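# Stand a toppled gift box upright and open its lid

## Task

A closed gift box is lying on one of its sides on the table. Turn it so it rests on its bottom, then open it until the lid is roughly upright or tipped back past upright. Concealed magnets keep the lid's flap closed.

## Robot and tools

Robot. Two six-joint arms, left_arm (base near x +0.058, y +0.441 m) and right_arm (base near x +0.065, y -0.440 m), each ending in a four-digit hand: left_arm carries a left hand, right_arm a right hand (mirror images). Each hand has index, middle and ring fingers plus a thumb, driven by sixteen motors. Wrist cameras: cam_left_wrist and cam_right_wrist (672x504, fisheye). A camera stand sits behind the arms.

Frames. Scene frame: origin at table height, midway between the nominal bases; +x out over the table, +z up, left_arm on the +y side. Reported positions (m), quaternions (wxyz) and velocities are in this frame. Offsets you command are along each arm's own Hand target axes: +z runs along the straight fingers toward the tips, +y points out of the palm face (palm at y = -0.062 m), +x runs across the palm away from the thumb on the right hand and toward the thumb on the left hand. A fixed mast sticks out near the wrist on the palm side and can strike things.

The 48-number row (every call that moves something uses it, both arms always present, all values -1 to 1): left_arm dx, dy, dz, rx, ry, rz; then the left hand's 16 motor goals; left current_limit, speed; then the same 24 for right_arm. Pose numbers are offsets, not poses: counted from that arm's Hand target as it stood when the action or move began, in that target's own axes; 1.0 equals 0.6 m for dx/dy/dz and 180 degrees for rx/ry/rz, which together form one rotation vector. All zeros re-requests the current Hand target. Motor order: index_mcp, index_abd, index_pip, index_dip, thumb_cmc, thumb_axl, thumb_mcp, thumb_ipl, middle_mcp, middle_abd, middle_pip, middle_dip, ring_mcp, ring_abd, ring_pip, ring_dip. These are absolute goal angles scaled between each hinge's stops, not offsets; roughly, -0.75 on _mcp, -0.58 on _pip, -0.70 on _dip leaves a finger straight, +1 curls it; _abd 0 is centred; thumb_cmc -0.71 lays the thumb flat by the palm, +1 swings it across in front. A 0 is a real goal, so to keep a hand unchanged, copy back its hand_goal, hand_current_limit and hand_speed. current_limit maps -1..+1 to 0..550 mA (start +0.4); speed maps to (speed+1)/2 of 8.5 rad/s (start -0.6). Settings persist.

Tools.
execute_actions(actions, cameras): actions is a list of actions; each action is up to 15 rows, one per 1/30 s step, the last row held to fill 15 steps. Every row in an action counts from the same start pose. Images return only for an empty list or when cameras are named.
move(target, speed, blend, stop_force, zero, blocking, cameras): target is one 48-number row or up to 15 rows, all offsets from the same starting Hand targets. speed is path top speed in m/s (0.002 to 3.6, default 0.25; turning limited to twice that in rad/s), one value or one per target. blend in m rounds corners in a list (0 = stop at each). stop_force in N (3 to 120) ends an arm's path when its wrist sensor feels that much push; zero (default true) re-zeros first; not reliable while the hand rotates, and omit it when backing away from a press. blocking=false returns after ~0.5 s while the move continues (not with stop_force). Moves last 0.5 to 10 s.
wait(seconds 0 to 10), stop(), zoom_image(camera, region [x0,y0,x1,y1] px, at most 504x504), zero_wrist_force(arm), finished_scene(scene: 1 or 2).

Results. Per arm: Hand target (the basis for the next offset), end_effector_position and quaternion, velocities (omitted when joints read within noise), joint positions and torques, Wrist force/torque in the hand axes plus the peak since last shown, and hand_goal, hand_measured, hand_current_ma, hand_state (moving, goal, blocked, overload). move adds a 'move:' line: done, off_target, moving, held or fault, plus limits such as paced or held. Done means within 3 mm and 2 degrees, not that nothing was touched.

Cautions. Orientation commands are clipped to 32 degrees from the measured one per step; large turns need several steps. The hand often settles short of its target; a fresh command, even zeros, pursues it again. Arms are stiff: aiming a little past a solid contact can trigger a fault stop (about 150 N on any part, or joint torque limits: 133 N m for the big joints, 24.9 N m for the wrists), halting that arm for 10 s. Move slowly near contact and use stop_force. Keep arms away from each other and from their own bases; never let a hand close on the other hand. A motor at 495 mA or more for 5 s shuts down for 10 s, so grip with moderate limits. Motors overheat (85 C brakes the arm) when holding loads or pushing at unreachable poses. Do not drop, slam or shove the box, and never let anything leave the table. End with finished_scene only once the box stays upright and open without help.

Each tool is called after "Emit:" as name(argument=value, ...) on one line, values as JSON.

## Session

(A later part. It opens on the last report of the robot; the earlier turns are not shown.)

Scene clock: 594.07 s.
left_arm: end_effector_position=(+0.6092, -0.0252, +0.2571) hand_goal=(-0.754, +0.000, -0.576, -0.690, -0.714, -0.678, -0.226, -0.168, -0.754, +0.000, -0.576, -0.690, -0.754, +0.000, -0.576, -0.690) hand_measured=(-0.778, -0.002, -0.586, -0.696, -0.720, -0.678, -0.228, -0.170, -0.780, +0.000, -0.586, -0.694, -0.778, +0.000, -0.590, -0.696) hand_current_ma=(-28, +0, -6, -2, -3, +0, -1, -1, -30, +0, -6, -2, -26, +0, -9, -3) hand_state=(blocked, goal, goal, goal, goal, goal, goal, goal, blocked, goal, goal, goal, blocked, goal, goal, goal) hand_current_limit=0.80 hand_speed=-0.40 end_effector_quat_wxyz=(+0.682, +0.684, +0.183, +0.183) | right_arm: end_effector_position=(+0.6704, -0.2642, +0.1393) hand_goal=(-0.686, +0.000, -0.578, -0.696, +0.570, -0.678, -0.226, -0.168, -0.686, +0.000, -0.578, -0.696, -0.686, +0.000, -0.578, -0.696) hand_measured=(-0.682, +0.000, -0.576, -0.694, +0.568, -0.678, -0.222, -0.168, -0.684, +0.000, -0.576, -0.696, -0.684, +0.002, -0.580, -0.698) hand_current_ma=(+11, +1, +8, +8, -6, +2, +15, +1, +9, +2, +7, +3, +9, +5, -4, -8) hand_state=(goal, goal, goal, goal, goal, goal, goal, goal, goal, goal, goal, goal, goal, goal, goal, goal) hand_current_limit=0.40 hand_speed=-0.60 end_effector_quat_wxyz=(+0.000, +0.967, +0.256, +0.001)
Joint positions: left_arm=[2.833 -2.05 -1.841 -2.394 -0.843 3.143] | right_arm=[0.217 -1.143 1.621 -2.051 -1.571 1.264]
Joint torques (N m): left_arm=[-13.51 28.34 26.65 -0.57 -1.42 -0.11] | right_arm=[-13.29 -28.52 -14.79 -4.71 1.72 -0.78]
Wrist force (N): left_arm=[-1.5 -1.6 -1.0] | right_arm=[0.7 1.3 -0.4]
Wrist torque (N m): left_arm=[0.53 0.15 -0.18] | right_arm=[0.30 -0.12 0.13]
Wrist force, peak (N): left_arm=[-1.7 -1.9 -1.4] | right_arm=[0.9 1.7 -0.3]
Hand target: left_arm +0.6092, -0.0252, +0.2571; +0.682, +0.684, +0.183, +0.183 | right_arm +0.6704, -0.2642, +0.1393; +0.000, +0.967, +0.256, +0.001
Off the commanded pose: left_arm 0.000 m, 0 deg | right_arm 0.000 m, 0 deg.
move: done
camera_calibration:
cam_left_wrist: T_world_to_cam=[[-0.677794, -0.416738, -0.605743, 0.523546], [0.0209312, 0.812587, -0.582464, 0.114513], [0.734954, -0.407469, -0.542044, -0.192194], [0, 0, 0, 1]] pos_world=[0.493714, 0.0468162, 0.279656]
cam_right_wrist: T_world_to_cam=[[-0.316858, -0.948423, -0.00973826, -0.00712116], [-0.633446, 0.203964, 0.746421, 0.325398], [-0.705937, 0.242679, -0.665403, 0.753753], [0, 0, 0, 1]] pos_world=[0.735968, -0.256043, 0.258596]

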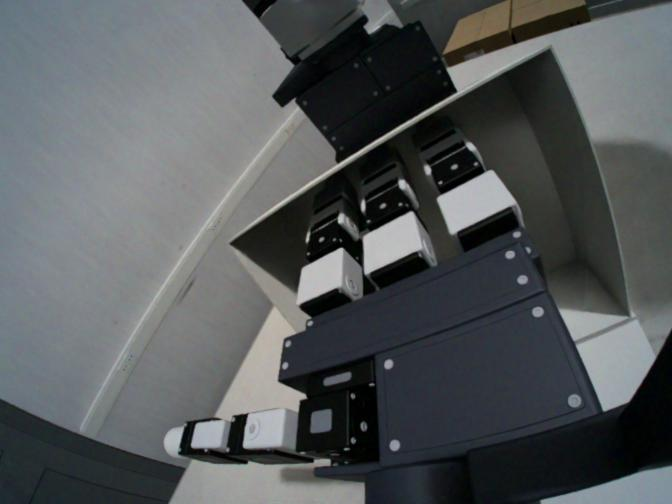

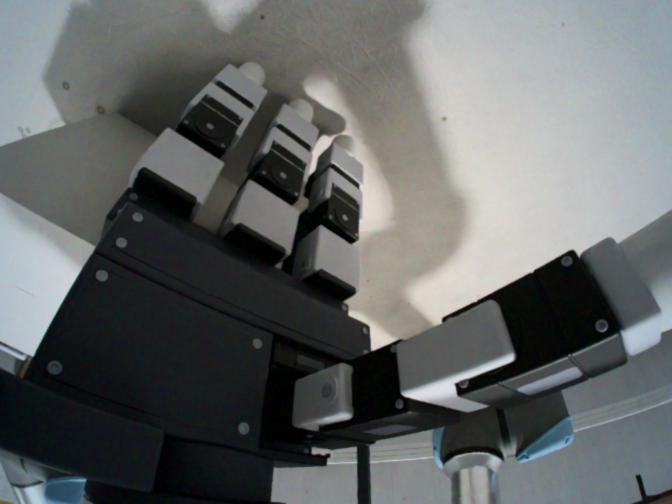

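Emit:
move(target=[[0,0,0,0,0,0,-0.754,0,-0.576,-0.69,-0.714,-0.678,-0.226,-0.168,-0.754,0,-0.576,-0.69,-0.754,0,-0.576,-0.69,0.8,-0.4,0,0.167,0,0,0,0,-0.685,0,-0.577,-0.696,0.571,-0.678,-0.226,-0.168,-0.685,0,-0.577,-0.696,-0.685,0,-0.577,-0.696,0.4,-0.6],[0,0,0,0,0,0,-0.754,0,-0.576,-0.69,-0.714,-0.678,-0.226,-0.168,-0.754,0,-0.576,-0.69,-0.754,0,-0.576,-0.69,0.8,-0.4,0,0.167,0,0.25,0,0,-0.685,0,-0.577,-0.696,0.571,-0.678,-0.226,-0.168,-0.685,0,-0.577,-0.696,-0.685,0,-0.577,-0.696,0.4,-0.6],[0,0,0,0,0,0,-0.754,0,-0.576,-0.69,-0.714,-0.678,-0.226,-0.168,-0.754,0,-0.576,-0.69,-0.754,0,-0.576,-0.69,0.8,-0.4,0,0.167,0.16,0.25,0,0,-0.685,0,-0.577,-0.696,0.571,-0.678,-0.226,-0.168,-0.685,0,-0.577,-0.696,-0.685,0,-0.577,-0.696,0.4,-0.6]], speed=[0.12,0.25,0.08], cameras=["all"])

Scene clock: 634.13 s.
left_arm: end_effector_position=(+0.6092, -0.0252, +0.2571) hand_goal=(-0.754, +0.000, -0.576, -0.690, -0.714, -0.678, -0.226, -0.168, -0.754, +0.000, -0.576, -0.690, -0.754, +0.000, -0.576, -0.690) hand_measured=(-0.778, -0.002, -0.586, -0.696, -0.720, -0.678, -0.228, -0.170, -0.780, +0.000, -0.586, -0.694, -0.778, +0.000, -0.590, -0.696) hand_current_ma=(-28, +0, -6, -2, -3, +0, -1, -1, -30, +0, -6, -2, -26, +0, -9, -3) hand_state=(blocked, goal, goal, goal, goal, goal, goal, goal, blocked, goal, goal, goal, blocked, goal, goal, goal) hand_current_limit=0.80 hand_speed=-0.40 end_effector_quat_wxyz=(+0.682, +0.684, +0.183, +0.183) | right_arm: end_effector_position=(+0.7202, -0.3513, +0.0436) hand_goal=(-0.686, +0.000, -0.578, -0.696, +0.570, -0.678, -0.226, -0.168, -0.686, +0.000, -0.578, -0.696, -0.686, +0.000, -0.578, -0.696) hand_measured=(-0.682, +0.000, -0.576, -0.694, +0.568, -0.678, -0.222, -0.168, -0.684, +0.000, -0.576, -0.696, -0.682, +0.002, -0.578, -0.698) hand_current_ma=(+9, -1, +5, +7, -6, +2, +15, +1, +8, -1, +3, +3, +10, +3, -2, -8) hand_state=(goal, goal, goal, goal, goal, goal, goal, goal, goal, goal, goal, goal, goal, goal, goal, goal) hand_current_limit=0.40 hand_speed=-0.60 end_effector_quat_wxyz=(-0.370, +0.893, +0.237, -0.097)
Joint positions: left_arm=[2.833 -2.05 -1.841 -2.394 -0.843 3.143] | right_arm=[-0.164 -0.87 1.313 -1.45 -0.991 0.711]
Joint torques (N m): left_arm=[-12.56 28.78 26.81 -0.58 -1.23 1.66] | right_arm=[11.9 -30.62 -9.44 -3.22 2.91 1.9]
Wrist force (N): left_arm=[-1.6 -1.7 -1.2] | right_arm=[-0.2 -0.9 -12.2]
Wrist torque (N m): left_arm=[0.54 0.16 -0.18] | right_arm=[1.24 -0.19 0.02]
Wrist force, peak (N): left_arm=[-1.7 -2.1 -1.4] | right_arm=[-0.2 -0.9 -12.2]
Hand target: left_arm +0.6092, -0.0252, +0.2571; +0.682, +0.684, +0.183, +0.183 | right_arm +0.7202, -0.3512, +0.0434; -0.370, +0.893, +0.237, -0.097
Off the commanded pose: left_arm 0.000 m, 0 deg | right_arm 0.000 m, 0 deg.
move: done
camera_calibration:
cam_left_wrist: T_world_to_cam=[[-0.677794, -0.416738, -0.605743, 0.523478], [0.0209312, 0.812587, -0.582464, 0.114515], [0.734954, -0.407469, -0.542044, -0.192121], [0, 0, 0, 1]] pos_world=[0.493614, 0.0468162, 0.279656]
cam_right_wrist: T_world_to_cam=[[-0.415519, -0.772925, -0.479512, 0.0783551], [-0.301466, -0.380355, 0.874327, -0.00384471], [-0.858174, 0.507856, -0.0749663, 0.92342], [0, 0, 0, 1]] pos_world=[0.823854, -0.409864, 0.110159]

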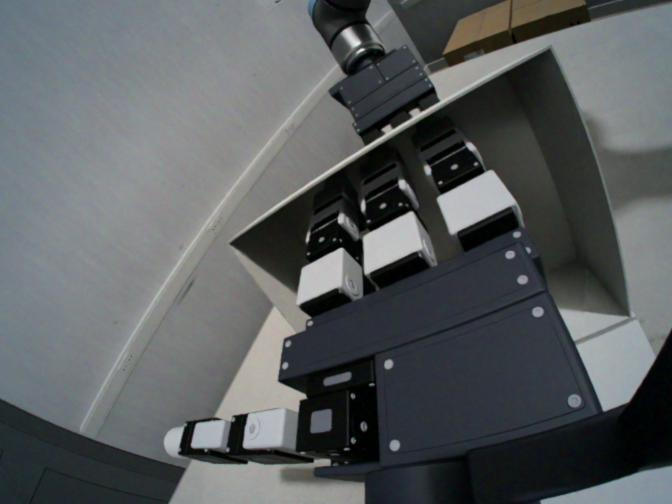

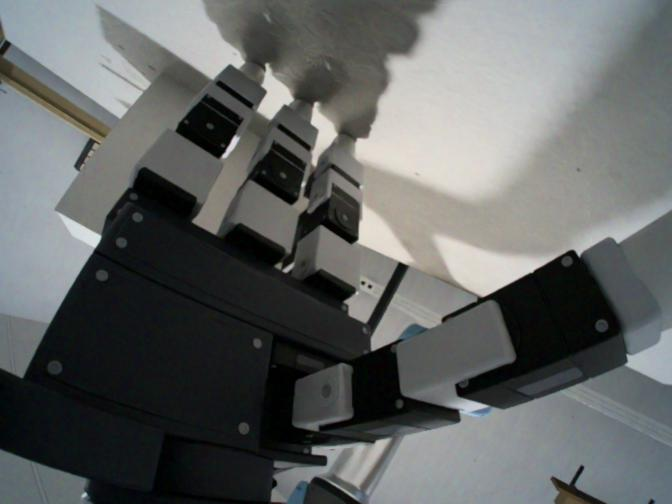

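Emit:
move(target=[[0,0,0,0,0,0,-0.754,0,-0.576,-0.69,-0.714,-0.678,-0.226,-0.168,-0.754,0,-0.576,-0.69,-0.754,0,-0.576,-0.69,0.8,-0.4,0,-0.006,-0.006,0,0,0,-0.685,0,-0.577,-0.696,0.571,-0.678,-0.226,-0.168,-0.685,0,-0.577,-0.696,-0.685,0,-0.577,-0.696,0.4,-0.6]], speed=0.02)

Emit:
move(target=[[0,0,0,0,0,0,-0.754,0,-0.576,-0.69,-0.714,-0.678,-0.226,-0.168,-0.754,0,-0.576,-0.69,-0.754,0,-0.576,-0.69,0.8,-0.4,0,-0.05,0.05,0,0,0,-0.685,0,-0.577,-0.696,0.571,-0.678,-0.226,-0.168,-0.685,0,-0.577,-0.696,-0.685,0,-0.577,-0.696,0.4,-0.6],[0,0,0,0,0,0,-0.754,0,-0.576,-0.69,-0.714,-0.678,-0.226,-0.168,-0.754,0,-0.576,-0.69,-0.754,0,-0.576,-0.69,0.8,-0.4,0,-0.11,0.11,0,0,0,-0.685,0,-0.577,-0.696,0.571,-0.678,-0.226,-0.168,-0.685,0,-0.577,-0.696,-0.685,0,-0.577,-0.696,0.4,-0.6]], speed=0.03, stop_force=3, cameras=["all"])

Scene clock: 651.93 s.
left_arm: end_effector_position=(+0.6092, -0.0252, +0.2571) hand_goal=(-0.754, +0.000, -0.576, -0.690, -0.714, -0.678, -0.226, -0.168, -0.754, +0.000, -0.576, -0.690, -0.754, +0.000, -0.576, -0.690) hand_measured=(-0.778, -0.002, -0.586, -0.696, -0.720, -0.678, -0.228, -0.170, -0.780, +0.000, -0.586, -0.694, -0.778, +0.000, -0.590, -0.696) hand_current_ma=(-28, +0, -6, -2, -3, +0, -1, -1, -30, +0, -6, -2, -26, +0, -9, -3) hand_state=(blocked, goal, goal, goal, goal, goal, goal, goal, blocked, goal, goal, goal, blocked, goal, goal, goal) hand_current_limit=0.80 hand_speed=-0.40 end_effector_quat_wxyz=(+0.682, +0.684, +0.183, +0.183) | right_arm: end_effector_position=(+0.7202, -0.3511, +0.0482) hand_goal=(-0.686, +0.000, -0.578, -0.696, +0.570, -0.678, -0.226, -0.168, -0.686, +0.000, -0.578, -0.696, -0.686, +0.000, -0.578, -0.696) hand_measured=(-0.680, +0.000, -0.578, -0.694, +0.568, -0.678, -0.222, -0.168, -0.682, +0.000, -0.578, -0.694, -0.682, +0.000, -0.578, -0.698) hand_current_ma=(+18, -1, +1, +8, -6, +2, +15, +1, +14, +0, +3, +4, +14, +2, -2, -3) hand_state=(goal, goal, goal, goal, goal, goal, goal, goal, goal, goal, goal, goal, goal, goal, goal, goal) hand_current_limit=0.40 hand_speed=-0.60 end_effector_quat_wxyz=(-0.370, +0.893, +0.237, -0.097)
Joint positions: left_arm=[2.833 -2.05 -1.841 -2.394 -0.843 3.143] | right_arm=[-0.163 -0.875 1.308 -1.441 -0.991 0.711]
Joint torques (N m): left_arm=[-12.68 28.49 26.51 -0.55 -1.26 1.61] | right_arm=[0.84 -67.1 -25.54 1.13 -0.98 1.83]
Wrist force (N): left_arm=[-1.9 -1.9 -1.2] | right_arm=[0.5 1.8 -0.4]
Wrist torque (N m): left_arm=[0.52 0.19 -0.20] | right_arm=[0.24 -0.21 0.09]
Wrist force, peak (N): left_arm=[-1.8 -1.7 -1.5] | right_arm=[0.0 -2.5 -19.6]
Hand target: left_arm +0.6092, -0.0252, +0.2571; +0.682, +0.684, +0.183, +0.183 | right_arm +0.7202, -0.3512, +0.0485; -0.370, +0.893, +0.237, -0.097
Off the commanded pose: left_arm 0.000 m, 0 deg | right_arm 0.000 m, 0 deg.
move: done

Scene clock: 656.20 s.
left_arm: end_effector_position=(+0.6092, -0.0252, +0.2571) hand_goal=(-0.754, +0.000, -0.576, -0.690, -0.714, -0.678, -0.226, -0.168, -0.754, +0.000, -0.576, -0.690, -0.754, +0.000, -0.576, -0.690) hand_measured=(-0.778, -0.002, -0.586, -0.696, -0.720, -0.678, -0.228, -0.170, -0.780, +0.000, -0.586, -0.694, -0.778, +0.000, -0.590, -0.696) hand_current_ma=(-28, +0, -6, -2, -3, +0, -1, -1, -30, +0, -6, -2, -26, +0, -9, -3) hand_state=(blocked, goal, goal, goal, goal, goal, goal, goal, blocked, goal, goal, goal, blocked, goal, goal, goal) hand_current_limit=0.80 hand_speed=-0.40 end_effector_quat_wxyz=(+0.682, +0.684, +0.183, +0.183) | right_arm: end_effector_position=(+0.6740, -0.2701, +0.0484) hand_goal=(-0.686, +0.000, -0.578, -0.696, +0.570, -0.678, -0.226, -0.168, -0.686, +0.000, -0.578, -0.696, -0.686, +0.000, -0.578, -0.696) hand_measured=(-0.680, +0.000, -0.578, -0.694, +0.568, -0.678, -0.222, -0.168, -0.682, +0.000, -0.578, -0.694, -0.682, +0.000, -0.578, -0.698) hand_current_ma=(+18, -1, +1, +8, -6, +2, +15, +1, +14, +0, +3, +4, +15, +2, -2, -3) hand_state=(goal, goal, goal, goal, goal, goal, goal, goal, goal, goal, goal, goal, goal, goal, goal, goal) hand_current_limit=0.40 hand_speed=-0.60 end_effector_quat_wxyz=(-0.370, +0.893, +0.237, -0.097)
Joint positions: left_arm=[2.833 -2.05 -1.841 -2.394 -0.843 3.143] | right_arm=[-0.055 -0.963 1.476 -1.586 -0.936 0.825]
Joint torques (N m): left_arm=[-12.79 28.5 25.55 -0.57 -1.17 1.67] | right_arm=[11.23 -62.88 -13.52 -3.73 3.24 1.96]
Wrist force (N): left_arm=[-1.9 -1.8 -1.2] | right_arm=[0.3 1.6 -0.5]
Wrist torque (N m): left_arm=[0.53 0.20 -0.21] | right_arm=[0.23 -0.19 -0.06]
Wrist force, peak (N): left_arm=[-1.7 -2.0 -1.4] | right_arm=[0.5 2.2 -0.2]
Hand target: left_arm +0.6092, -0.0252, +0.2571; +0.682, +0.684, +0.183, +0.183 | right_arm +0.6740, -0.2701, +0.0484; -0.370, +0.893, +0.237, -0.097
Off the commanded pose: left_arm 0.000 m, 0 deg | right_arm 0.000 m, 0 deg.
move: done
camera_calibration:
cam_left_wrist: T_world_to_cam=[[-0.677794, -0.416738, -0.605743, 0.523478], [0.0209312, 0.812587, -0.582464, 0.114515], [0.734954, -0.407469, -0.542044, -0.192121], [0, 0, 0, 1]] pos_world=[0.493614, 0.0468162, 0.279656]
cam_right_wrist: T_world_to_cam=[[-0.415537, -0.772917, -0.479508, 0.124189], [-0.301282, -0.380458, 0.874346, 0.00882415], [-0.85823, 0.50779, -0.074772, 0.842886], [0, 0, 0, 1]] pos_world=[0.777654, -0.328664, 0.114859]

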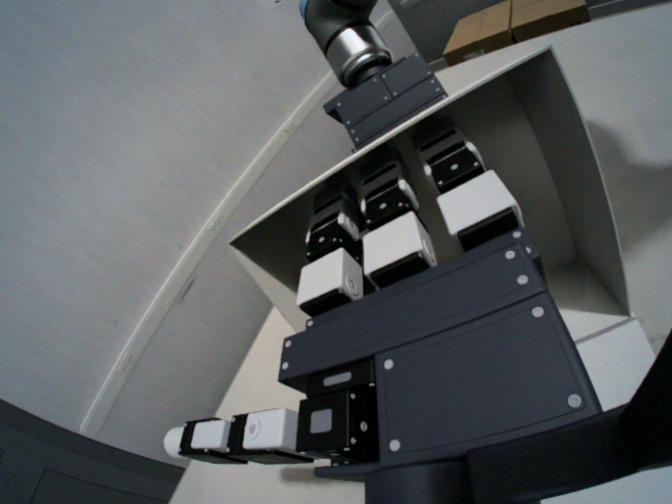

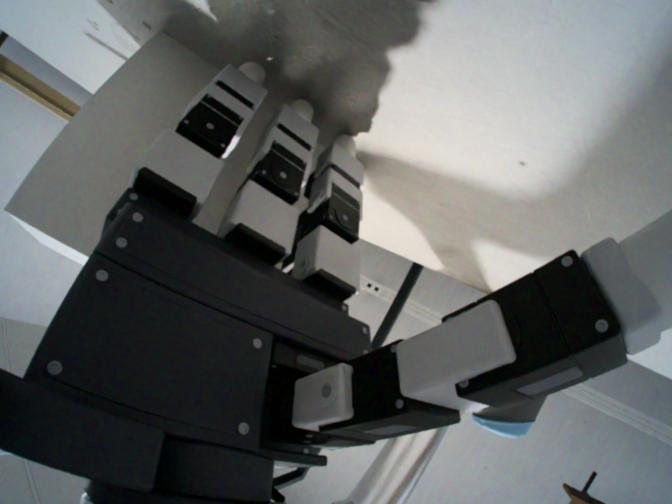

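Emit:
move(target=[[0,0,0,0,0,0,-0.754,0,-0.576,-0.69,-0.714,-0.678,-0.226,-0.168,-0.754,0,-0.576,-0.69,-0.754,0,-0.576,-0.69,0.8,-0.4,0.05,-0.015,0.015,0,0,0,-0.685,0,-0.577,-0.696,0.571,-0.678,-0.226,-0.168,-0.685,0,-0.577,-0.696,-0.685,0,-0.577,-0.696,0.4,-0.6],[0,0,0,0,0,0,-0.754,0,-0.576,-0.69,-0.714,-0.678,-0.226,-0.168,-0.754,0,-0.576,-0.69,-0.754,0,-0.576,-0.69,0.8,-0.4,0.05,-0.07,0.07,0,0,0,-0.685,0,-0.577,-0.696,0.571,-0.678,-0.226,-0.168,-0.685,0,-0.577,-0.696,-0.685,0,-0.577,-0.696,0.4,-0.6]], speed=0.015, stop_force=3, cameras=["all"])

Scene clock: 672.60 s.
left_arm: end_effector_position=(+0.6092, -0.0252, +0.2571) hand_goal=(-0.754, +0.000, -0.576, -0.690, -0.714, -0.678, -0.226, -0.168, -0.754, +0.000, -0.576, -0.690, -0.754, +0.000, -0.576, -0.690) hand_measured=(-0.778, -0.002, -0.586, -0.696, -0.720, -0.678, -0.228, -0.170, -0.780, +0.000, -0.586, -0.694, -0.778, +0.000, -0.590, -0.696) hand_current_ma=(-28, +0, -6, -2, -3, +0, -1, -1, -30, +0, -6, -2, -26, +0, -9, -3) hand_state=(blocked, goal, goal, goal, goal, goal, goal, goal, blocked, goal, goal, goal, blocked, goal, goal, goal) hand_current_limit=0.80 hand_speed=-0.40 end_effector_quat_wxyz=(+0.682, +0.684, +0.183, +0.183) | right_arm: end_effector_position=(+0.6707, -0.2036, +0.0484) hand_goal=(-0.686, +0.000, -0.578, -0.696, +0.570, -0.678, -0.226, -0.168, -0.686, +0.000, -0.578, -0.696, -0.686, +0.000, -0.578, -0.696) hand_measured=(-0.672, +0.000, -0.578, -0.694, +0.568, -0.678, -0.222, -0.168, -0.676, +0.000, -0.578, -0.694, -0.678, +0.000, -0.578, -0.698) hand_current_ma=(+50, -1, +1, +8, -6, +2, +15, +1, +39, +0, +3, +4, +30, +2, -2, -3) hand_state=(goal, goal, goal, goal, goal, goal, goal, goal, goal, goal, goal, goal, goal, goal, goal, goal) hand_current_limit=0.40 hand_speed=-0.60 end_effector_quat_wxyz=(-0.370, +0.893, +0.237, -0.097)
Joint positions: left_arm=[2.833 -2.05 -1.841 -2.394 -0.843 3.143] | right_arm=[0.044 -0.943 1.461 -1.658 -0.892 0.936]
Joint torques (N m): left_arm=[-12.52 36.42 26.28 3.67 -1 1.65] | right_arm=[13.5 -64.21 -13.47 -3.66 3.84 1.86]
Wrist force (N): left_arm=[-1.6 -2.6 -3.3] | right_arm=[0.6 4.2 -1.7]
Wrist torque (N m): left_arm=[0.79 0.13 -0.17] | right_arm=[0.26 -0.19 -0.03]
Wrist force, peak (N): left_arm=[-2.0 -3.2 -2.7] | right_arm=[0.4 4.3 -2.1]
Hand target: left_arm +0.6092, -0.0252, +0.2571; +0.682, +0.684, +0.183, +0.183 | right_arm +0.6707, -0.2036, +0.0484; -0.370, +0.893, +0.237, -0.097
Off the commanded pose: left_arm 0.000 m, 0 deg | right_arm 0.000 m, 0 deg.
move: done
camera_calibration:
cam_left_wrist: T_world_to_cam=[[-0.677794, -0.416738, -0.605743, 0.523478], [0.0209312, 0.812587, -0.582464, 0.114515], [0.734954, -0.407469, -0.542044, -0.192121], [0, 0, 0, 1]] pos_world=[0.493614, 0.0468162, 0.279656]
cam_right_wrist: T_world_to_cam=[[-0.415537, -0.772917, -0.479508, 0.174265], [-0.301282, -0.380458, 0.874346, 0.0330429], [-0.85823, 0.50779, -0.074772, 0.806293], [0, 0, 0, 1]] pos_world=[0.774354, -0.262164, 0.114959]

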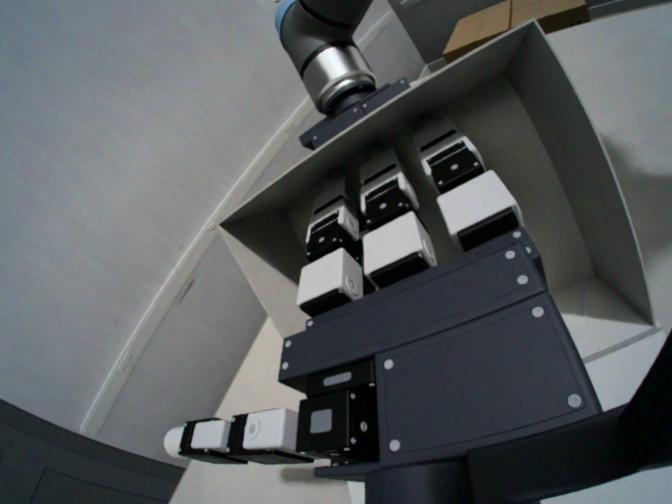

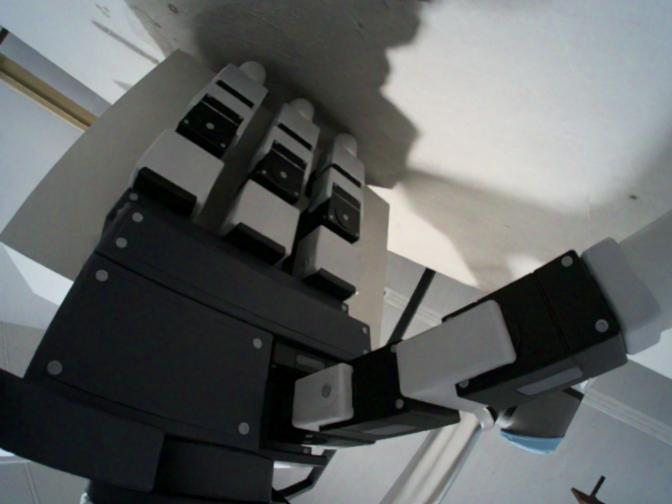

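Emit:
move(target=[[0,-0.008,0.083,0,0,0,-0.754,0,-0.576,-0.69,-0.714,-0.678,-0.226,-0.168,-0.754,0,-0.576,-0.69,-0.754,0,-0.576,-0.69,0.8,-0.4,0,0,0,0,0,0,-0.685,0,-0.577,-0.696,0.571,-0.678,-0.226,-0.168,-0.685,0,-0.577,-0.696,-0.685,0,-0.577,-0.696,0.4,-0.6]], speed=0.02, stop_force=6, cameras=["all"])

Scene clock: 683.73 s.
left_arm: end_effector_position=(+0.6189, -0.0422, +0.2552) hand_goal=(-0.754, +0.000, -0.576, -0.690, -0.714, -0.678, -0.226, -0.168, -0.754, +0.000, -0.576, -0.690, -0.754, +0.000, -0.576, -0.690) hand_measured=(-0.774, -0.002, -0.582, -0.694, -0.720, -0.678, -0.228, -0.170, -0.778, +0.000, -0.586, -0.694, -0.774, +0.000, -0.584, -0.694) hand_current_ma=(-19, +0, -3, -1, -3, +0, -1, -1, -25, +0, -6, -2, -18, +0, -4, -1) hand_state=(goal, goal, goal, goal, goal, goal, goal, goal, blocked, goal, goal, goal, goal, goal, goal, goal) hand_current_limit=0.80 hand_speed=-0.40 end_effector_quat_wxyz=(+0.682, +0.684, +0.183, +0.183) | right_arm: end_effector_position=(+0.6707, -0.2036, +0.0484) hand_goal=(-0.686, +0.000, -0.578, -0.696, +0.570, -0.678, -0.226, -0.168, -0.686, +0.000, -0.578, -0.696, -0.686, +0.000, -0.578, -0.696) hand_measured=(-0.672, +0.000, -0.578, -0.694, +0.568, -0.678, -0.222, -0.168, -0.674, +0.000, -0.578, -0.694, -0.676, +0.000, -0.578, -0.698) hand_current_ma=(+57, -1, +1, +8, -6, +2, +15, +1, +43, +0, +3, +4, +35, +2, -2, -3) hand_state=(goal, goal, goal, goal, goal, goal, goal, goal, goal, goal, goal, goal, goal, goal, goal, goal) hand_current_limit=0.40 hand_speed=-0.60 end_effector_quat_wxyz=(-0.370, +0.893, +0.237, -0.097)
Joint positions: left_arm=[2.807 -2.086 -1.787 -2.413 -0.869 3.143] | right_arm=[0.044 -0.943 1.461 -1.658 -0.892 0.936]
Joint torques (N m): left_arm=[13.01 42.34 11.98 3.46 1.5 -1.3] | right_arm=[11.49 -63.18 -14.84 -1.44 3.51 1.89]
Wrist force (N): left_arm=[-1.5 -0.2 -2.9] | right_arm=[0.4 5.3 -0.6]
Wrist torque (N m): left_arm=[0.60 0.07 -0.21] | right_arm=[0.23 -0.13 -0.06]
Wrist force, peak (N): left_arm=[-1.7 -1.2 -5.6] | right_arm=[0.4 7.2 -2.2]
Hand target: left_arm +0.6189, -0.0421, +0.2552; +0.682, +0.684, +0.183, +0.183 (not the last commanded pose) | right_arm +0.6707, -0.2036, +0.0484; -0.370, +0.893, +0.237, -0.097
Off the commanded pose: left_arm 0.030 m, 0 deg | right_arm 0.000 m, 0 deg.
move: held (left_arm; a check stopped the path); limits=held
pose unreachable (left arm): on one or more control steps of this call, first in action 0 (counted from 0), this arm could not follow its commanded pose, so it was not sent that pose on those steps. It may still have moved: this result reports where it is.
cause: moving toward the commanded pose would bring a part of the arm too close to another arm (a part of this arm just beyond joint 6 (wrist 3) and a part of the right arm just beyond its joint 6 (wrist 3), 8 mm apart when this arm was first held).
camera_calibration:
cam_left_wrist: T_world_to_cam=[[-0.677794, -0.416738, -0.605743, 0.521885], [0.0209312, 0.812587, -0.582464, 0.127018], [0.734954, -0.407469, -0.542044, -0.20728], [0, 0, 0, 1]] pos_world=[0.503414, 0.0298162, 0.277756]
cam_right_wrist: T_world_to_cam=[[-0.415537, -0.772917, -0.479508, 0.174265], [-0.301282, -0.380458, 0.874346, 0.0330429], [-0.85823, 0.50779, -0.074772, 0.806293], [0, 0, 0, 1]] pos_world=[0.774354, -0.262164, 0.114959]

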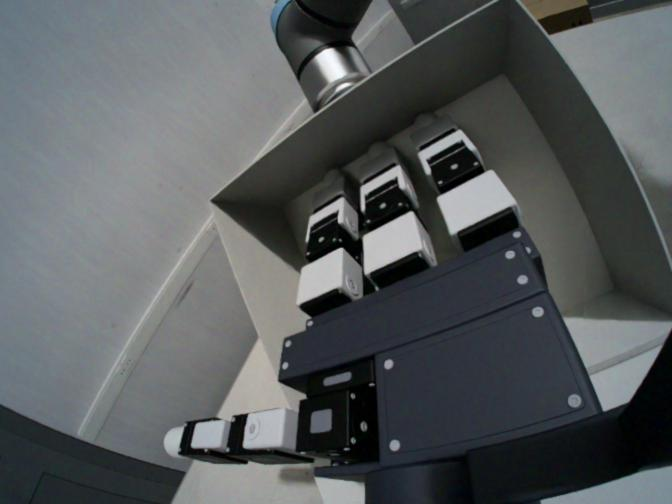

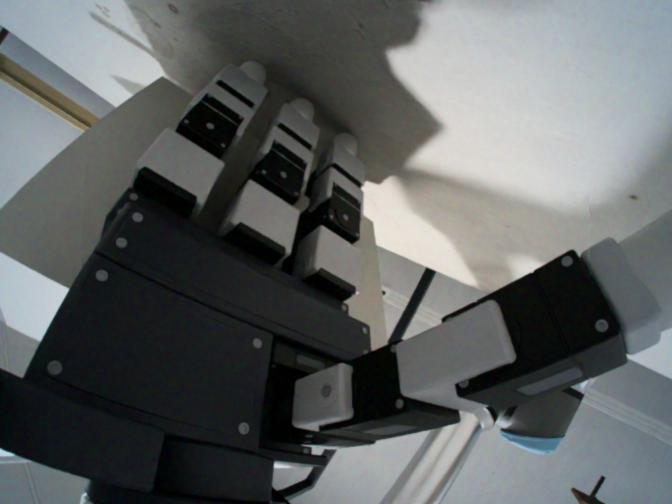

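Emit:
move(target=[[0,0,0,0,0,0,-0.754,0,-0.576,-0.69,-0.714,-0.678,-0.226,-0.168,-0.754,0,-0.576,-0.69,-0.754,0,-0.576,-0.69,0.8,-0.4,0,0.071,-0.071,0,0,0,-0.685,0,-0.577,-0.696,0.571,-0.678,-0.226,-0.168,-0.685,0,-0.577,-0.696,-0.685,0,-0.577,-0.696,0.4,-0.6]], speed=0.02, cameras=["all"])

Scene clock: 700.83 s.
left_arm: end_effector_position=(+0.6189, -0.0421, +0.2552) hand_goal=(-0.754, +0.000, -0.576, -0.690, -0.714, -0.678, -0.226, -0.168, -0.754, +0.000, -0.576, -0.690, -0.754, +0.000, -0.576, -0.690) hand_measured=(-0.770, -0.002, -0.582, -0.692, -0.720, -0.678, -0.228, -0.170, -0.772, +0.000, -0.582, -0.692, -0.770, +0.000, -0.584, -0.692) hand_current_ma=(-14, +0, -2, +0, -3, +0, -1, -1, -16, +0, -2, +0, -15, +0, -3, +0) hand_state=(goal, goal, goal, goal, goal, goal, goal, goal, goal, goal, goal, goal, goal, goal, goal, goal) hand_current_limit=0.80 hand_speed=-0.40 end_effector_quat_wxyz=(+0.682, +0.684, +0.183, +0.183) | right_arm: end_effector_position=(+0.7004, -0.2557, +0.0485) hand_goal=(-0.686, +0.000, -0.578, -0.696, +0.570, -0.678, -0.226, -0.168, -0.686, +0.000, -0.578, -0.696, -0.686, +0.000, -0.578, -0.696) hand_measured=(-0.670, +0.000, -0.578, -0.694, +0.568, -0.678, -0.222, -0.168, -0.672, +0.000, -0.578, -0.694, -0.674, +0.000, -0.578, -0.698) hand_current_ma=(+59, -1, +1, +8, -6, +2, +15, +1, +50, +0, +3, +4, +44, +2, -2, -3) hand_state=(goal, goal, goal, goal, goal, goal, goal, goal, goal, goal, goal, goal, goal, goal, goal, goal) hand_current_limit=0.40 hand_speed=-0.60 end_effector_quat_wxyz=(-0.370, +0.893, +0.237, -0.097) end_effector_velocity=(+0.000, -0.002, -0.001) end_effector_angular_velocity=(+0.000, +0.003, +0.000)
Joint positions: left_arm=[2.807 -2.086 -1.787 -2.413 -0.869 3.143] | right_arm=[-0.032 -0.903 1.376 -1.561 -0.925 0.85]
Joint velocities: left_arm=[within noise] | right_arm=[-0.003 0.002 -0.002 0.005 -0.001 -0.003]
Joint torques (N m): left_arm=[11.52 37.38 13.51 0.8 1.09 0.8] | right_arm=[-13.63 -36.13 -25.7 0.94 -1.21 -0.94]
Wrist force (N): left_arm=[-1.5 -1.8 -1.1] | right_arm=[0.3 1.7 -0.4]
Wrist torque (N m): left_arm=[0.53 0.14 -0.17] | right_arm=[0.21 -0.21 0.06]
Wrist force, peak (N): left_arm=[-1.8 0.1 -3.5] | right_arm=[0.6 5.8 0.3]
Hand target: left_arm +0.6189, -0.0421, +0.2552; +0.682, +0.684, +0.183, +0.183 | right_arm +0.7005, -0.2560, +0.0485; -0.370, +0.893, +0.237, -0.097
Off the commanded pose: left_arm 0.000 m, 0 deg | right_arm 0.000 m, 0 deg.
move: done
camera_calibration:
cam_left_wrist: T_world_to_cam=[[-0.677794, -0.416738, -0.605743, 0.521885], [0.0209312, 0.812587, -0.582464, 0.127018], [0.734954, -0.407469, -0.542044, -0.20728], [0, 0, 0, 1]] pos_world=[0.503414, 0.0298162, 0.277756]
cam_right_wrist: T_world_to_cam=[[-0.415496, -0.772942, -0.479504, 0.146296], [-0.301357, -0.380412, 0.87434, 0.0222438], [-0.858223, 0.507786, -0.0748713, 0.858244], [0, 0, 0, 1]] pos_world=[0.804054, -0.314264, 0.114959]

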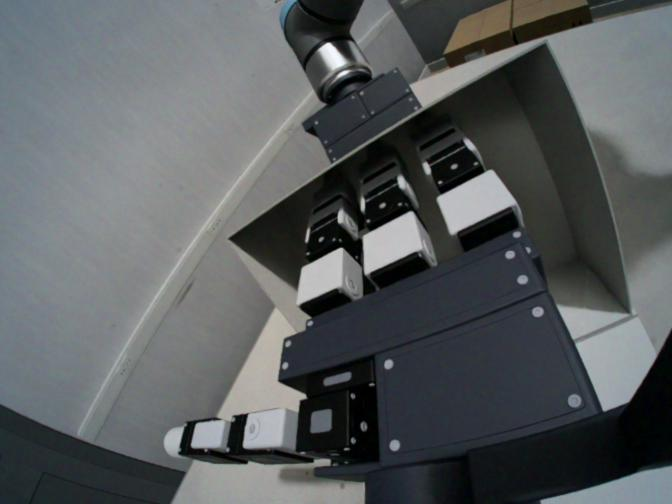

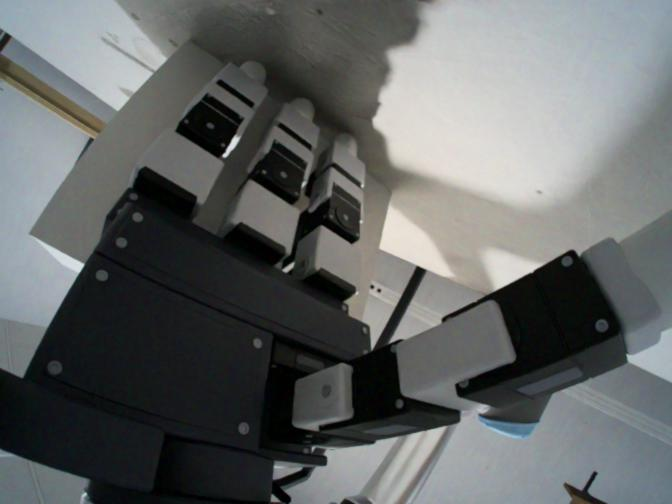

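Emit:
move(target=[[0,-0.05,0,0,0,0,-0.754,0,-0.576,-0.69,-0.714,-0.678,-0.226,-0.168,-0.754,0,-0.576,-0.69,-0.754,0,-0.576,-0.69,0.8,-0.4,0,0,0,0,0,0,-0.685,0,-0.577,-0.696,0.571,-0.678,-0.226,-0.168,-0.685,0,-0.577,-0.696,-0.685,0,-0.577,-0.696,0.4,-0.6],[0,-0.05,0,0,0,0,-0.754,0,-0.576,-0.69,-0.714,-0.678,-0.226,-0.168,-0.754,0,-0.576,-0.69,-0.754,0,-0.576,-0.69,0.8,-0.4,0,-0.075,0.075,0,0,0,-0.685,0,-0.577,-0.696,0.571,-0.678,-0.226,-0.168,-0.685,0,-0.577,-0.696,-0.685,0,-0.577,-0.696,0.4,-0.6]], speed=0.02, stop_force=7, cameras=["all"])

Scene clock: 729.63 s.
left_arm: end_effector_position=(+0.6189, -0.0421, +0.2252) hand_goal=(-0.754, +0.000, -0.576, -0.690, -0.714, -0.678, -0.226, -0.168, -0.754, +0.000, -0.576, -0.690, -0.754, +0.000, -0.576, -0.690) hand_measured=(-0.774, -0.002, -0.582, -0.694, -0.720, -0.678, -0.228, -0.170, -0.784, +0.000, -0.592, -0.700, -0.770, +0.000, -0.582, -0.692) hand_current_ma=(-19, +0, -3, -1, -3, +0, -1, -1, -38, +0, -12, -5, -13, +0, -2, +0) hand_state=(goal, goal, goal, goal, goal, goal, goal, goal, blocked, goal, goal, goal, goal, goal, goal, goal) hand_current_limit=0.80 hand_speed=-0.40 end_effector_quat_wxyz=(+0.682, +0.684, +0.183, +0.183) | right_arm: end_effector_position=(+0.6880, -0.2339, +0.0485) hand_goal=(-0.686, +0.000, -0.578, -0.696, +0.570, -0.678, -0.226, -0.168, -0.686, +0.000, -0.578, -0.696, -0.686, +0.000, -0.578, -0.696) hand_measured=(-0.668, +0.000, -0.578, -0.694, +0.568, -0.678, -0.222, -0.168, -0.670, +0.000, -0.578, -0.694, -0.670, +0.000, -0.578, -0.698) hand_current_ma=(+71, -1, +1, +8, -6, +2, +15, +1, +65, +0, +3, +4, +62, +2, -2, -3) hand_state=(goal, goal, goal, goal, goal, goal, goal, goal, goal, goal, goal, goal, goal, goal, goal, goal) hand_current_limit=0.40 hand_speed=-0.60 end_effector_quat_wxyz=(-0.370, +0.893, +0.237, -0.097)
Joint positions: left_arm=[2.807 -2.136 -1.804 -2.345 -0.869 3.143] | right_arm=[-0.001 -0.921 1.414 -1.601 -0.911 0.885]
Joint torques (N m): left_arm=[2.08 38.6 26.07 3.54 -0.82 -1.6] | right_arm=[-12.56 -36.62 -26.33 1.09 -0.33 -0.92]
Wrist force (N): left_arm=[-1.3 -0.7 -2.5] | right_arm=[0.4 4.7 -0.1]
Wrist torque (N m): left_arm=[0.57 0.10 -0.18] | right_arm=[0.05 -0.19 0.13]
Wrist force, peak (N): left_arm=[-1.2 0.4 -10.2] | right_arm=[0.6 10.8 -4.1]
Hand target: left_arm +0.6189, -0.0421, +0.2252; +0.682, +0.684, +0.183, +0.183 | right_arm +0.6880, -0.2339, +0.0485; -0.370, +0.893, +0.237, -0.097 (not the last commanded pose)
Off the commanded pose: left_arm 0.000 m, 0 deg | right_arm 0.038 m, 0 deg.
move: contact (right_arm)
camera_calibration:
cam_left_wrist: T_world_to_cam=[[-0.677794, -0.416738, -0.605743, 0.503755], [0.0209312, 0.812587, -0.582464, 0.109462], [0.734954, -0.407469, -0.542044, -0.223501], [0, 0, 0, 1]] pos_world=[0.503414, 0.0299162, 0.247756]
cam_right_wrist: T_world_to_cam=[[-0.415435, -0.772978, -0.479498, 0.157935], [-0.301223, -0.380491, 0.874352, 0.0266694], [-0.8583, 0.507672, -0.0747689, 0.836547], [0, 0, 0, 1]] pos_world=[0.791654, -0.292464, 0.114959]

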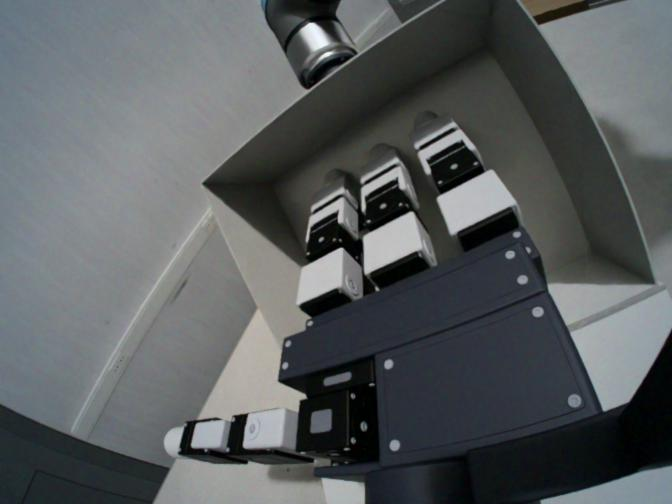

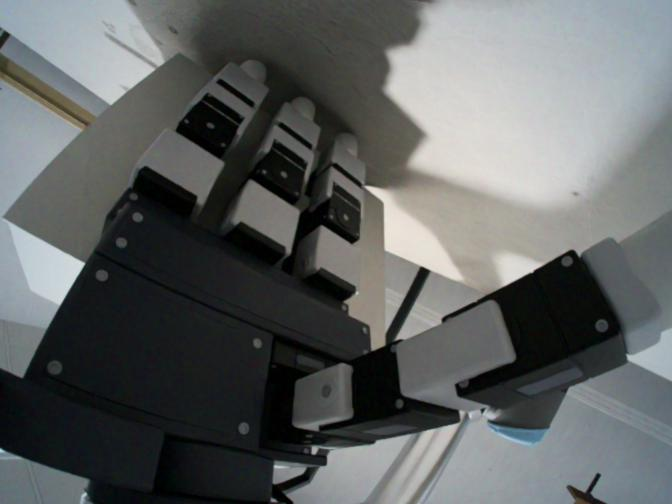

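Emit:
move(target=[[0,0,-0.05,0,0,0,-0.754,0,-0.576,-0.69,-0.714,-0.678,-0.226,-0.168,-0.754,0,-0.576,-0.69,-0.754,0,-0.576,-0.69,0.8,-0.4,0,0,0,0,0,0,-0.685,0,-0.577,-0.696,0.571,-0.678,-0.226,-0.168,-0.685,0,-0.577,-0.696,-0.685,0,-0.577,-0.696,0.4,-0.6]], speed=0.03, cameras=["all"])

Scene clock: 753.30 s.
left_arm: end_effector_position=(+0.6040, -0.0162, +0.2252) hand_goal=(-0.754, +0.000, -0.576, -0.690, -0.714, -0.678, -0.226, -0.168, -0.754, +0.000, -0.576, -0.690, -0.754, +0.000, -0.576, -0.690) hand_measured=(-0.774, -0.002, -0.582, -0.694, -0.720, -0.678, -0.228, -0.170, -0.778, +0.000, -0.584, -0.694, -0.770, +0.000, -0.582, -0.692) hand_current_ma=(-19, +0, -3, -1, -3, +0, -1, -1, -26, +0, -4, -1, -13, +0, -2, +0) hand_state=(goal, goal, goal, goal, goal, goal, goal, goal, blocked, goal, goal, goal, goal, goal, goal, goal) hand_current_limit=0.80 hand_speed=-0.40 end_effector_quat_wxyz=(+0.682, +0.684, +0.183, +0.183) | right_arm: end_effector_position=(+0.6880, -0.2339, +0.0485) hand_goal=(-0.686, +0.000, -0.578, -0.696, +0.570, -0.678, -0.226, -0.168, -0.686, +0.000, -0.578, -0.696, -0.686, +0.000, -0.578, -0.696) hand_measured=(-0.668, +0.000, -0.578, -0.694, +0.568, -0.678, -0.222, -0.168, -0.670, +0.000, -0.578, -0.694, -0.670, +0.000, -0.578, -0.698) hand_current_ma=(+74, -1, +1, +8, -6, +2, +15, +1, +64, +0, +3, +4, +59, +2, -2, -3) hand_state=(goal, goal, goal, goal, goal, goal, goal, goal, goal, goal, goal, goal, goal, goal, goal, goal) hand_current_limit=0.40 hand_speed=-0.60 end_effector_quat_wxyz=(-0.370, +0.893, +0.237, -0.097)
Joint positions: left_arm=[2.848 -2.09 -1.889 -2.308 -0.828 3.143] | right_arm=[-0.001 -0.921 1.414 -1.601 -0.911 0.885]
Joint torques (N m): left_arm=[13.03 41.16 9.28 3.26 1.38 0.83] | right_arm=[-12.06 -37.84 -22.78 -0.08 -0.14 -0.79]
Wrist force (N): left_arm=[-1.5 -0.5 -0.9] | right_arm=[0.4 1.6 -0.7]
Wrist torque (N m): left_arm=[0.39 0.16 -0.19] | right_arm=[0.20 -0.19 0.06]
Wrist force, peak (N): left_arm=[-1.3 -0.9 -2.7] | right_arm=[0.7 5.1 0.0]
Hand target: left_arm +0.6039, -0.0161, +0.2252; +0.682, +0.684, +0.183, +0.183 | right_arm +0.6880, -0.2339, +0.0485; -0.370, +0.893, +0.237, -0.097
Off the commanded pose: left_arm 0.000 m, 0 deg | right_arm 0.000 m, 0 deg.
move: done
camera_calibration:
cam_left_wrist: T_world_to_cam=[[-0.677744, -0.416766, -0.60578, 0.504394], [0.0209304, 0.812588, -0.582462, 0.0888097], [0.735, -0.40744, -0.542004, -0.202072], [0, 0, 0, 1]] pos_world=[0.488514, 0.0557162, 0.247756]
cam_right_wrist: T_world_to_cam=[[-0.415435, -0.772978, -0.479498, 0.157935], [-0.301223, -0.380491, 0.874352, 0.0266694], [-0.8583, 0.507672, -0.0747689, 0.836547], [0, 0, 0, 1]] pos_world=[0.791654, -0.292464, 0.114959]

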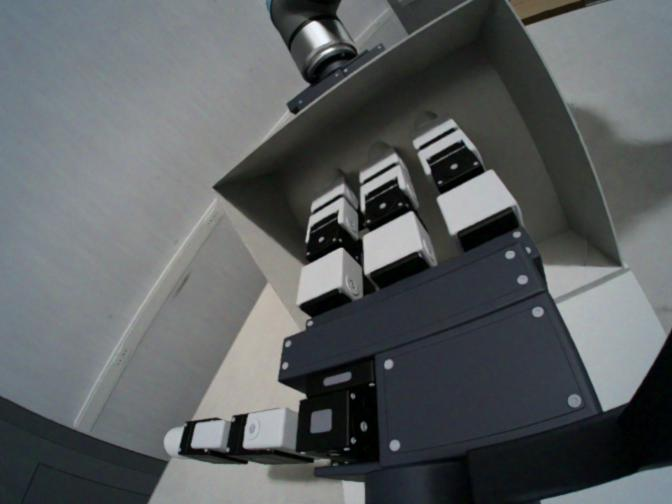

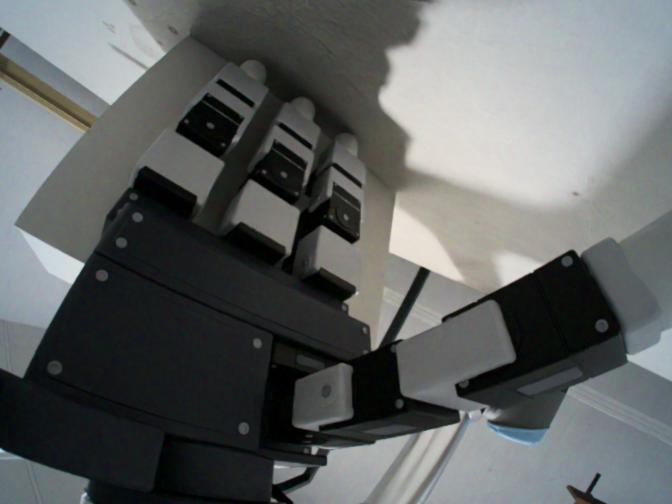

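Emit:
move(target=[[0,0,0,0,0,0,-0.754,0,-0.576,-0.69,-0.714,-0.678,-0.226,-0.168,-0.754,0,-0.576,-0.69,-0.754,0,-0.576,-0.69,0.8,-0.4,0,0.033,0.033,0.067,0,0,-0.685,0,-0.577,-0.696,0.571,-0.678,-0.226,-0.168,-0.685,0,-0.577,-0.696,-0.685,0,-0.577,-0.696,0.4,-0.6],[0,0,0.06,0,0,0,-0.754,0,-0.576,-0.69,-0.714,-0.678,-0.226,-0.168,-0.754,0,-0.576,-0.69,-0.754,0,-0.576,-0.69,0.8,-0.4,0,0.0094,0.0566,0.067,0,0,-0.685,0,-0.577,-0.696,0.571,-0.678,-0.226,-0.168,-0.685,0,-0.577,-0.696,-0.685,0,-0.577,-0.696,0.4,-0.6]], speed=0.02, cameras=["all"])

Scene clock: 783.40 s.
left_arm: end_effector_position=(+0.6218, -0.0472, +0.2251) hand_goal=(-0.754, +0.000, -0.576, -0.690, -0.714, -0.678, -0.226, -0.168, -0.754, +0.000, -0.576, -0.690, -0.754, +0.000, -0.576, -0.690) hand_measured=(-0.772, -0.002, -0.582, -0.694, -0.720, -0.678, -0.228, -0.170, -0.780, +0.000, -0.588, -0.696, -0.770, +0.000, -0.582, -0.692) hand_current_ma=(-17, +0, -3, -1, -3, +0, -1, -1, -30, +0, -8, -3, -13, +0, -2, +0) hand_state=(goal, goal, goal, goal, goal, goal, goal, goal, blocked, goal, goal, goal, goal, goal, goal, goal) hand_current_limit=0.80 hand_speed=-0.40 end_effector_quat_wxyz=(+0.682, +0.684, +0.183, +0.183) | right_arm: end_effector_position=(+0.6782, -0.2165, +0.0205) hand_goal=(-0.686, +0.000, -0.578, -0.696, +0.570, -0.678, -0.226, -0.168, -0.686, +0.000, -0.578, -0.696, -0.686, +0.000, -0.578, -0.696) hand_measured=(-0.662, +0.000, -0.578, -0.694, +0.568, -0.678, -0.222, -0.168, -0.664, +0.000, -0.576, -0.694, -0.668, +0.000, -0.578, -0.698) hand_current_ma=(+101, -1, +1, +5, -5, +2, +15, +1, +86, +0, +3, +4, +72, +2, +0, -3) hand_state=(blocked, goal, goal, goal, goal, goal, goal, goal, blocked, goal, goal, goal, goal, goal, goal, goal) hand_current_limit=0.40 hand_speed=-0.60 end_effector_quat_wxyz=(-0.462, +0.849, +0.225, -0.121)
Joint positions: left_arm=[2.8 -2.146 -1.787 -2.353 -0.876 3.143] | right_arm=[-0.031 -0.837 1.368 -1.421 -0.775 0.72]
Joint torques (N m): left_arm=[-12.89 30.86 25.74 -0.46 -1.45 -1.2] | right_arm=[12.45 -67.75 -12.13 -2.93 3.92 2.05]
Wrist force (N): left_arm=[-1.3 -1.2 -4.3] | right_arm=[0.4 5.8 -2.0]
Wrist torque (N m): left_arm=[0.77 0.04 -0.18] | right_arm=[0.26 -0.20 0.05]
Wrist force, peak (N): left_arm=[-1.0 -1.0 -5.3] | right_arm=[0.1 7.9 -2.8]
Hand target: left_arm +0.6219, -0.0473, +0.2251; +0.682, +0.684, +0.183, +0.183 | right_arm +0.6781, -0.2164, +0.0205; -0.462, +0.849, +0.225, -0.121
Off the commanded pose: left_arm 0.000 m, 0 deg | right_arm 0.000 m, 0 deg.
move: done
camera_calibration:
cam_left_wrist: T_world_to_cam=[[-0.677794, -0.416738, -0.605743, 0.503595], [0.0209312, 0.812587, -0.582464, 0.113546], [0.734954, -0.407469, -0.542044, -0.22771], [0, 0, 0, 1]] pos_world=[0.506314, 0.0248162, 0.247756]
cam_right_wrist: T_world_to_cam=[[-0.469749, -0.67719, -0.566347, 0.213159], [-0.212626, -0.53586, 0.817095, -0.0377981], [-0.856812, 0.504249, 0.107731, 0.811691], [0, 0, 0, 1]] pos_world=[0.787561, -0.2852, 0.0641623]

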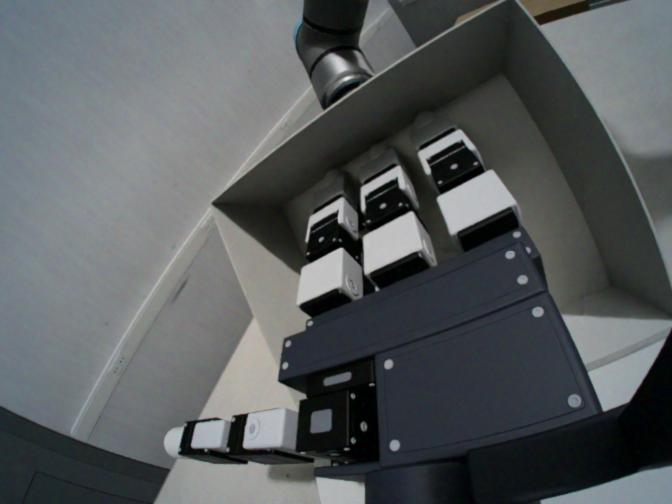

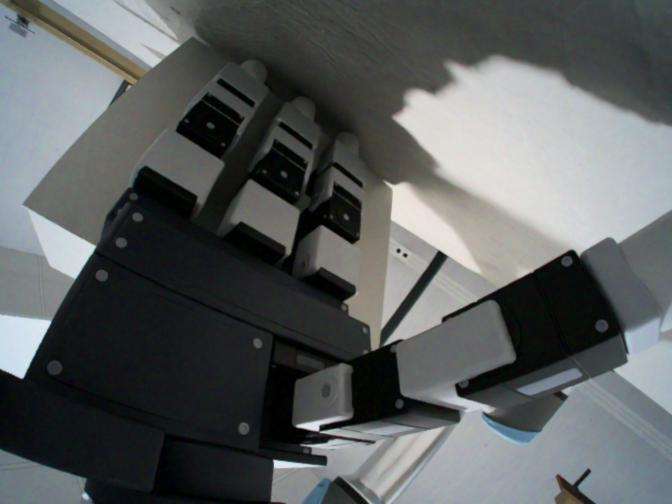

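Emit:
move(target=[[0,-0.03,0.04,0,0,0,-0.754,0,-0.576,-0.69,-0.714,-0.678,-0.226,-0.168,-0.754,0,-0.576,-0.69,-0.754,0,-0.576,-0.69,0.8,-0.4,0,0,0,0,0,0,-0.685,0,-0.577,-0.696,0.571,-0.678,-0.226,-0.168,-0.685,0,-0.577,-0.696,-0.685,0,-0.577,-0.696,0.4,-0.6],[0,-0.05,0.1,0,0,0,-0.754,0,-0.576,-0.69,-0.714,-0.678,-0.226,-0.168,-0.754,0,-0.576,-0.69,-0.754,0,-0.576,-0.69,0.8,-0.4,0,0,0,0,0,0,-0.685,0,-0.577,-0.696,0.571,-0.678,-0.226,-0.168,-0.685,0,-0.577,-0.696,-0.685,0,-0.577,-0.696,0.4,-0.6]], speed=0.02, stop_force=8, cameras=["all"])

Scene clock: 792.73 s.
left_arm: end_effector_position=(+0.6283, -0.0583, +0.2155) hand_goal=(-0.754, +0.000, -0.576, -0.690, -0.714, -0.678, -0.226, -0.168, -0.754, +0.000, -0.576, -0.690, -0.754, +0.000, -0.576, -0.690) hand_measured=(-0.742, -0.002, -0.566, -0.684, -0.720, -0.678, -0.228, -0.170, -0.740, -0.002, -0.570, -0.690, -0.742, -0.002, -0.566, -0.684) hand_current_ma=(+8, +0, +6, +2, -3, +0, -1, -1, +11, +0, +3, +0, +8, +0, +7, +2) hand_state=(goal, goal, goal, goal, goal, goal, goal, goal, goal, goal, goal, goal, goal, goal, goal, goal) hand_current_limit=0.80 hand_speed=-0.40 end_effector_quat_wxyz=(+0.682, +0.684, +0.183, +0.183) | right_arm: end_effector_position=(+0.6781, -0.2164, +0.0205) hand_goal=(-0.686, +0.000, -0.578, -0.696, +0.570, -0.678, -0.226, -0.168, -0.686, +0.000, -0.578, -0.696, -0.686, +0.000, -0.578, -0.696) hand_measured=(-0.662, +0.000, -0.578, -0.694, +0.568, -0.678, -0.222, -0.168, -0.664, +0.000, -0.576, -0.694, -0.666, +0.000, -0.578, -0.698) hand_current_ma=(+101, -1, +1, +5, -5, +2, +15, +1, +86, +0, +3, +4, +76, +2, +0, -3) hand_state=(blocked, goal, goal, goal, goal, goal, goal, goal, blocked, goal, goal, goal, goal, goal, goal, goal) hand_current_limit=0.40 hand_speed=-0.60 end_effector_quat_wxyz=(-0.462, +0.849, +0.225, -0.121)
Joint positions: left_arm=[2.784 -2.182 -1.753 -2.35 -0.892 3.143] | right_arm=[-0.031 -0.837 1.368 -1.421 -0.775 0.72]
Joint torques (N m): left_arm=[13.37 42.93 10.68 -1.24 1.48 -0.68] | right_arm=[3.69 -66.89 -16.28 -0.69 1.94 1.87]
Wrist force (N): left_arm=[-1.6 3.0 -5.1] | right_arm=[0.6 8.7 -1.6]
Wrist torque (N m): left_arm=[0.49 0.02 -0.28] | right_arm=[0.38 -0.19 0.08]
Wrist force, peak (N): left_arm=[-1.2 4.3 -10.1] | right_arm=[0.2 13.5 -4.6]
Hand target: left_arm +0.6283, -0.0583, +0.2155; +0.682, +0.684, +0.183, +0.183 (not the last commanded pose) | right_arm +0.6781, -0.2164, +0.0205; -0.462, +0.849, +0.225, -0.121
Off the commanded pose: left_arm 0.051 m, 0 deg | right_arm 0.000 m, 0 deg.
move: contact (left_arm); path passed 0 of 2 targets; limits=held
pose unreachable (left arm): on one or more control steps of this call, first in action 0 (counted from 0), this arm could not follow its commanded pose, so it was not sent that pose on those steps. It may still have moved: this result reports where it is.
cause: moving toward the commanded pose would bring a part of the arm too close to another arm (a part of this arm just beyond joint 6 (wrist 3) and a part of the right arm just beyond its joint 6 (wrist 3), 10 mm apart when this arm was first held).
camera_calibration:
cam_left_wrist: T_world_to_cam=[[-0.6777, -0.41679, -0.605813, 0.497359], [0.0209728, 0.812565, -0.582494, 0.116849], [0.735039, -0.407462, -0.541934, -0.242306], [0, 0, 0, 1]] pos_world=[0.512714, 0.013616, 0.238056]
cam_right_wrist: T_world_to_cam=[[-0.469738, -0.677165, -0.566386, 0.213228], [-0.212648, -0.535892, 0.817068, -0.0377342], [-0.856812, 0.504249, 0.10773, 0.811641], [0, 0, 0, 1]] pos_world=[0.787561, -0.2851, 0.0641623]

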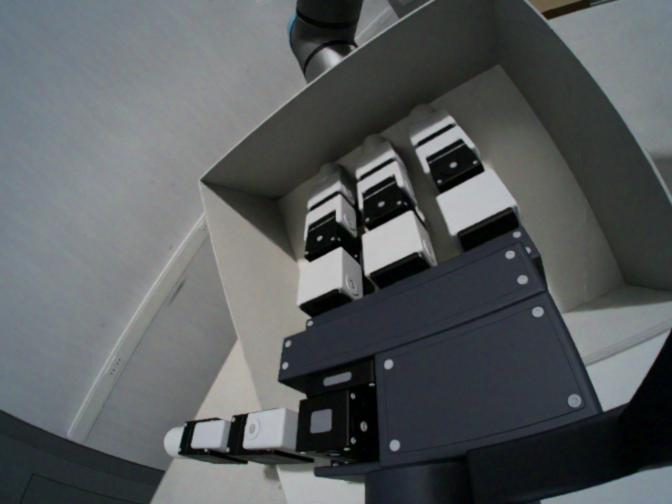

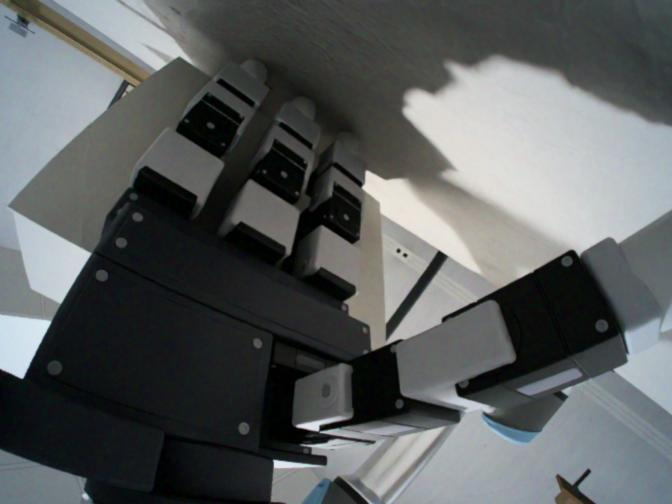

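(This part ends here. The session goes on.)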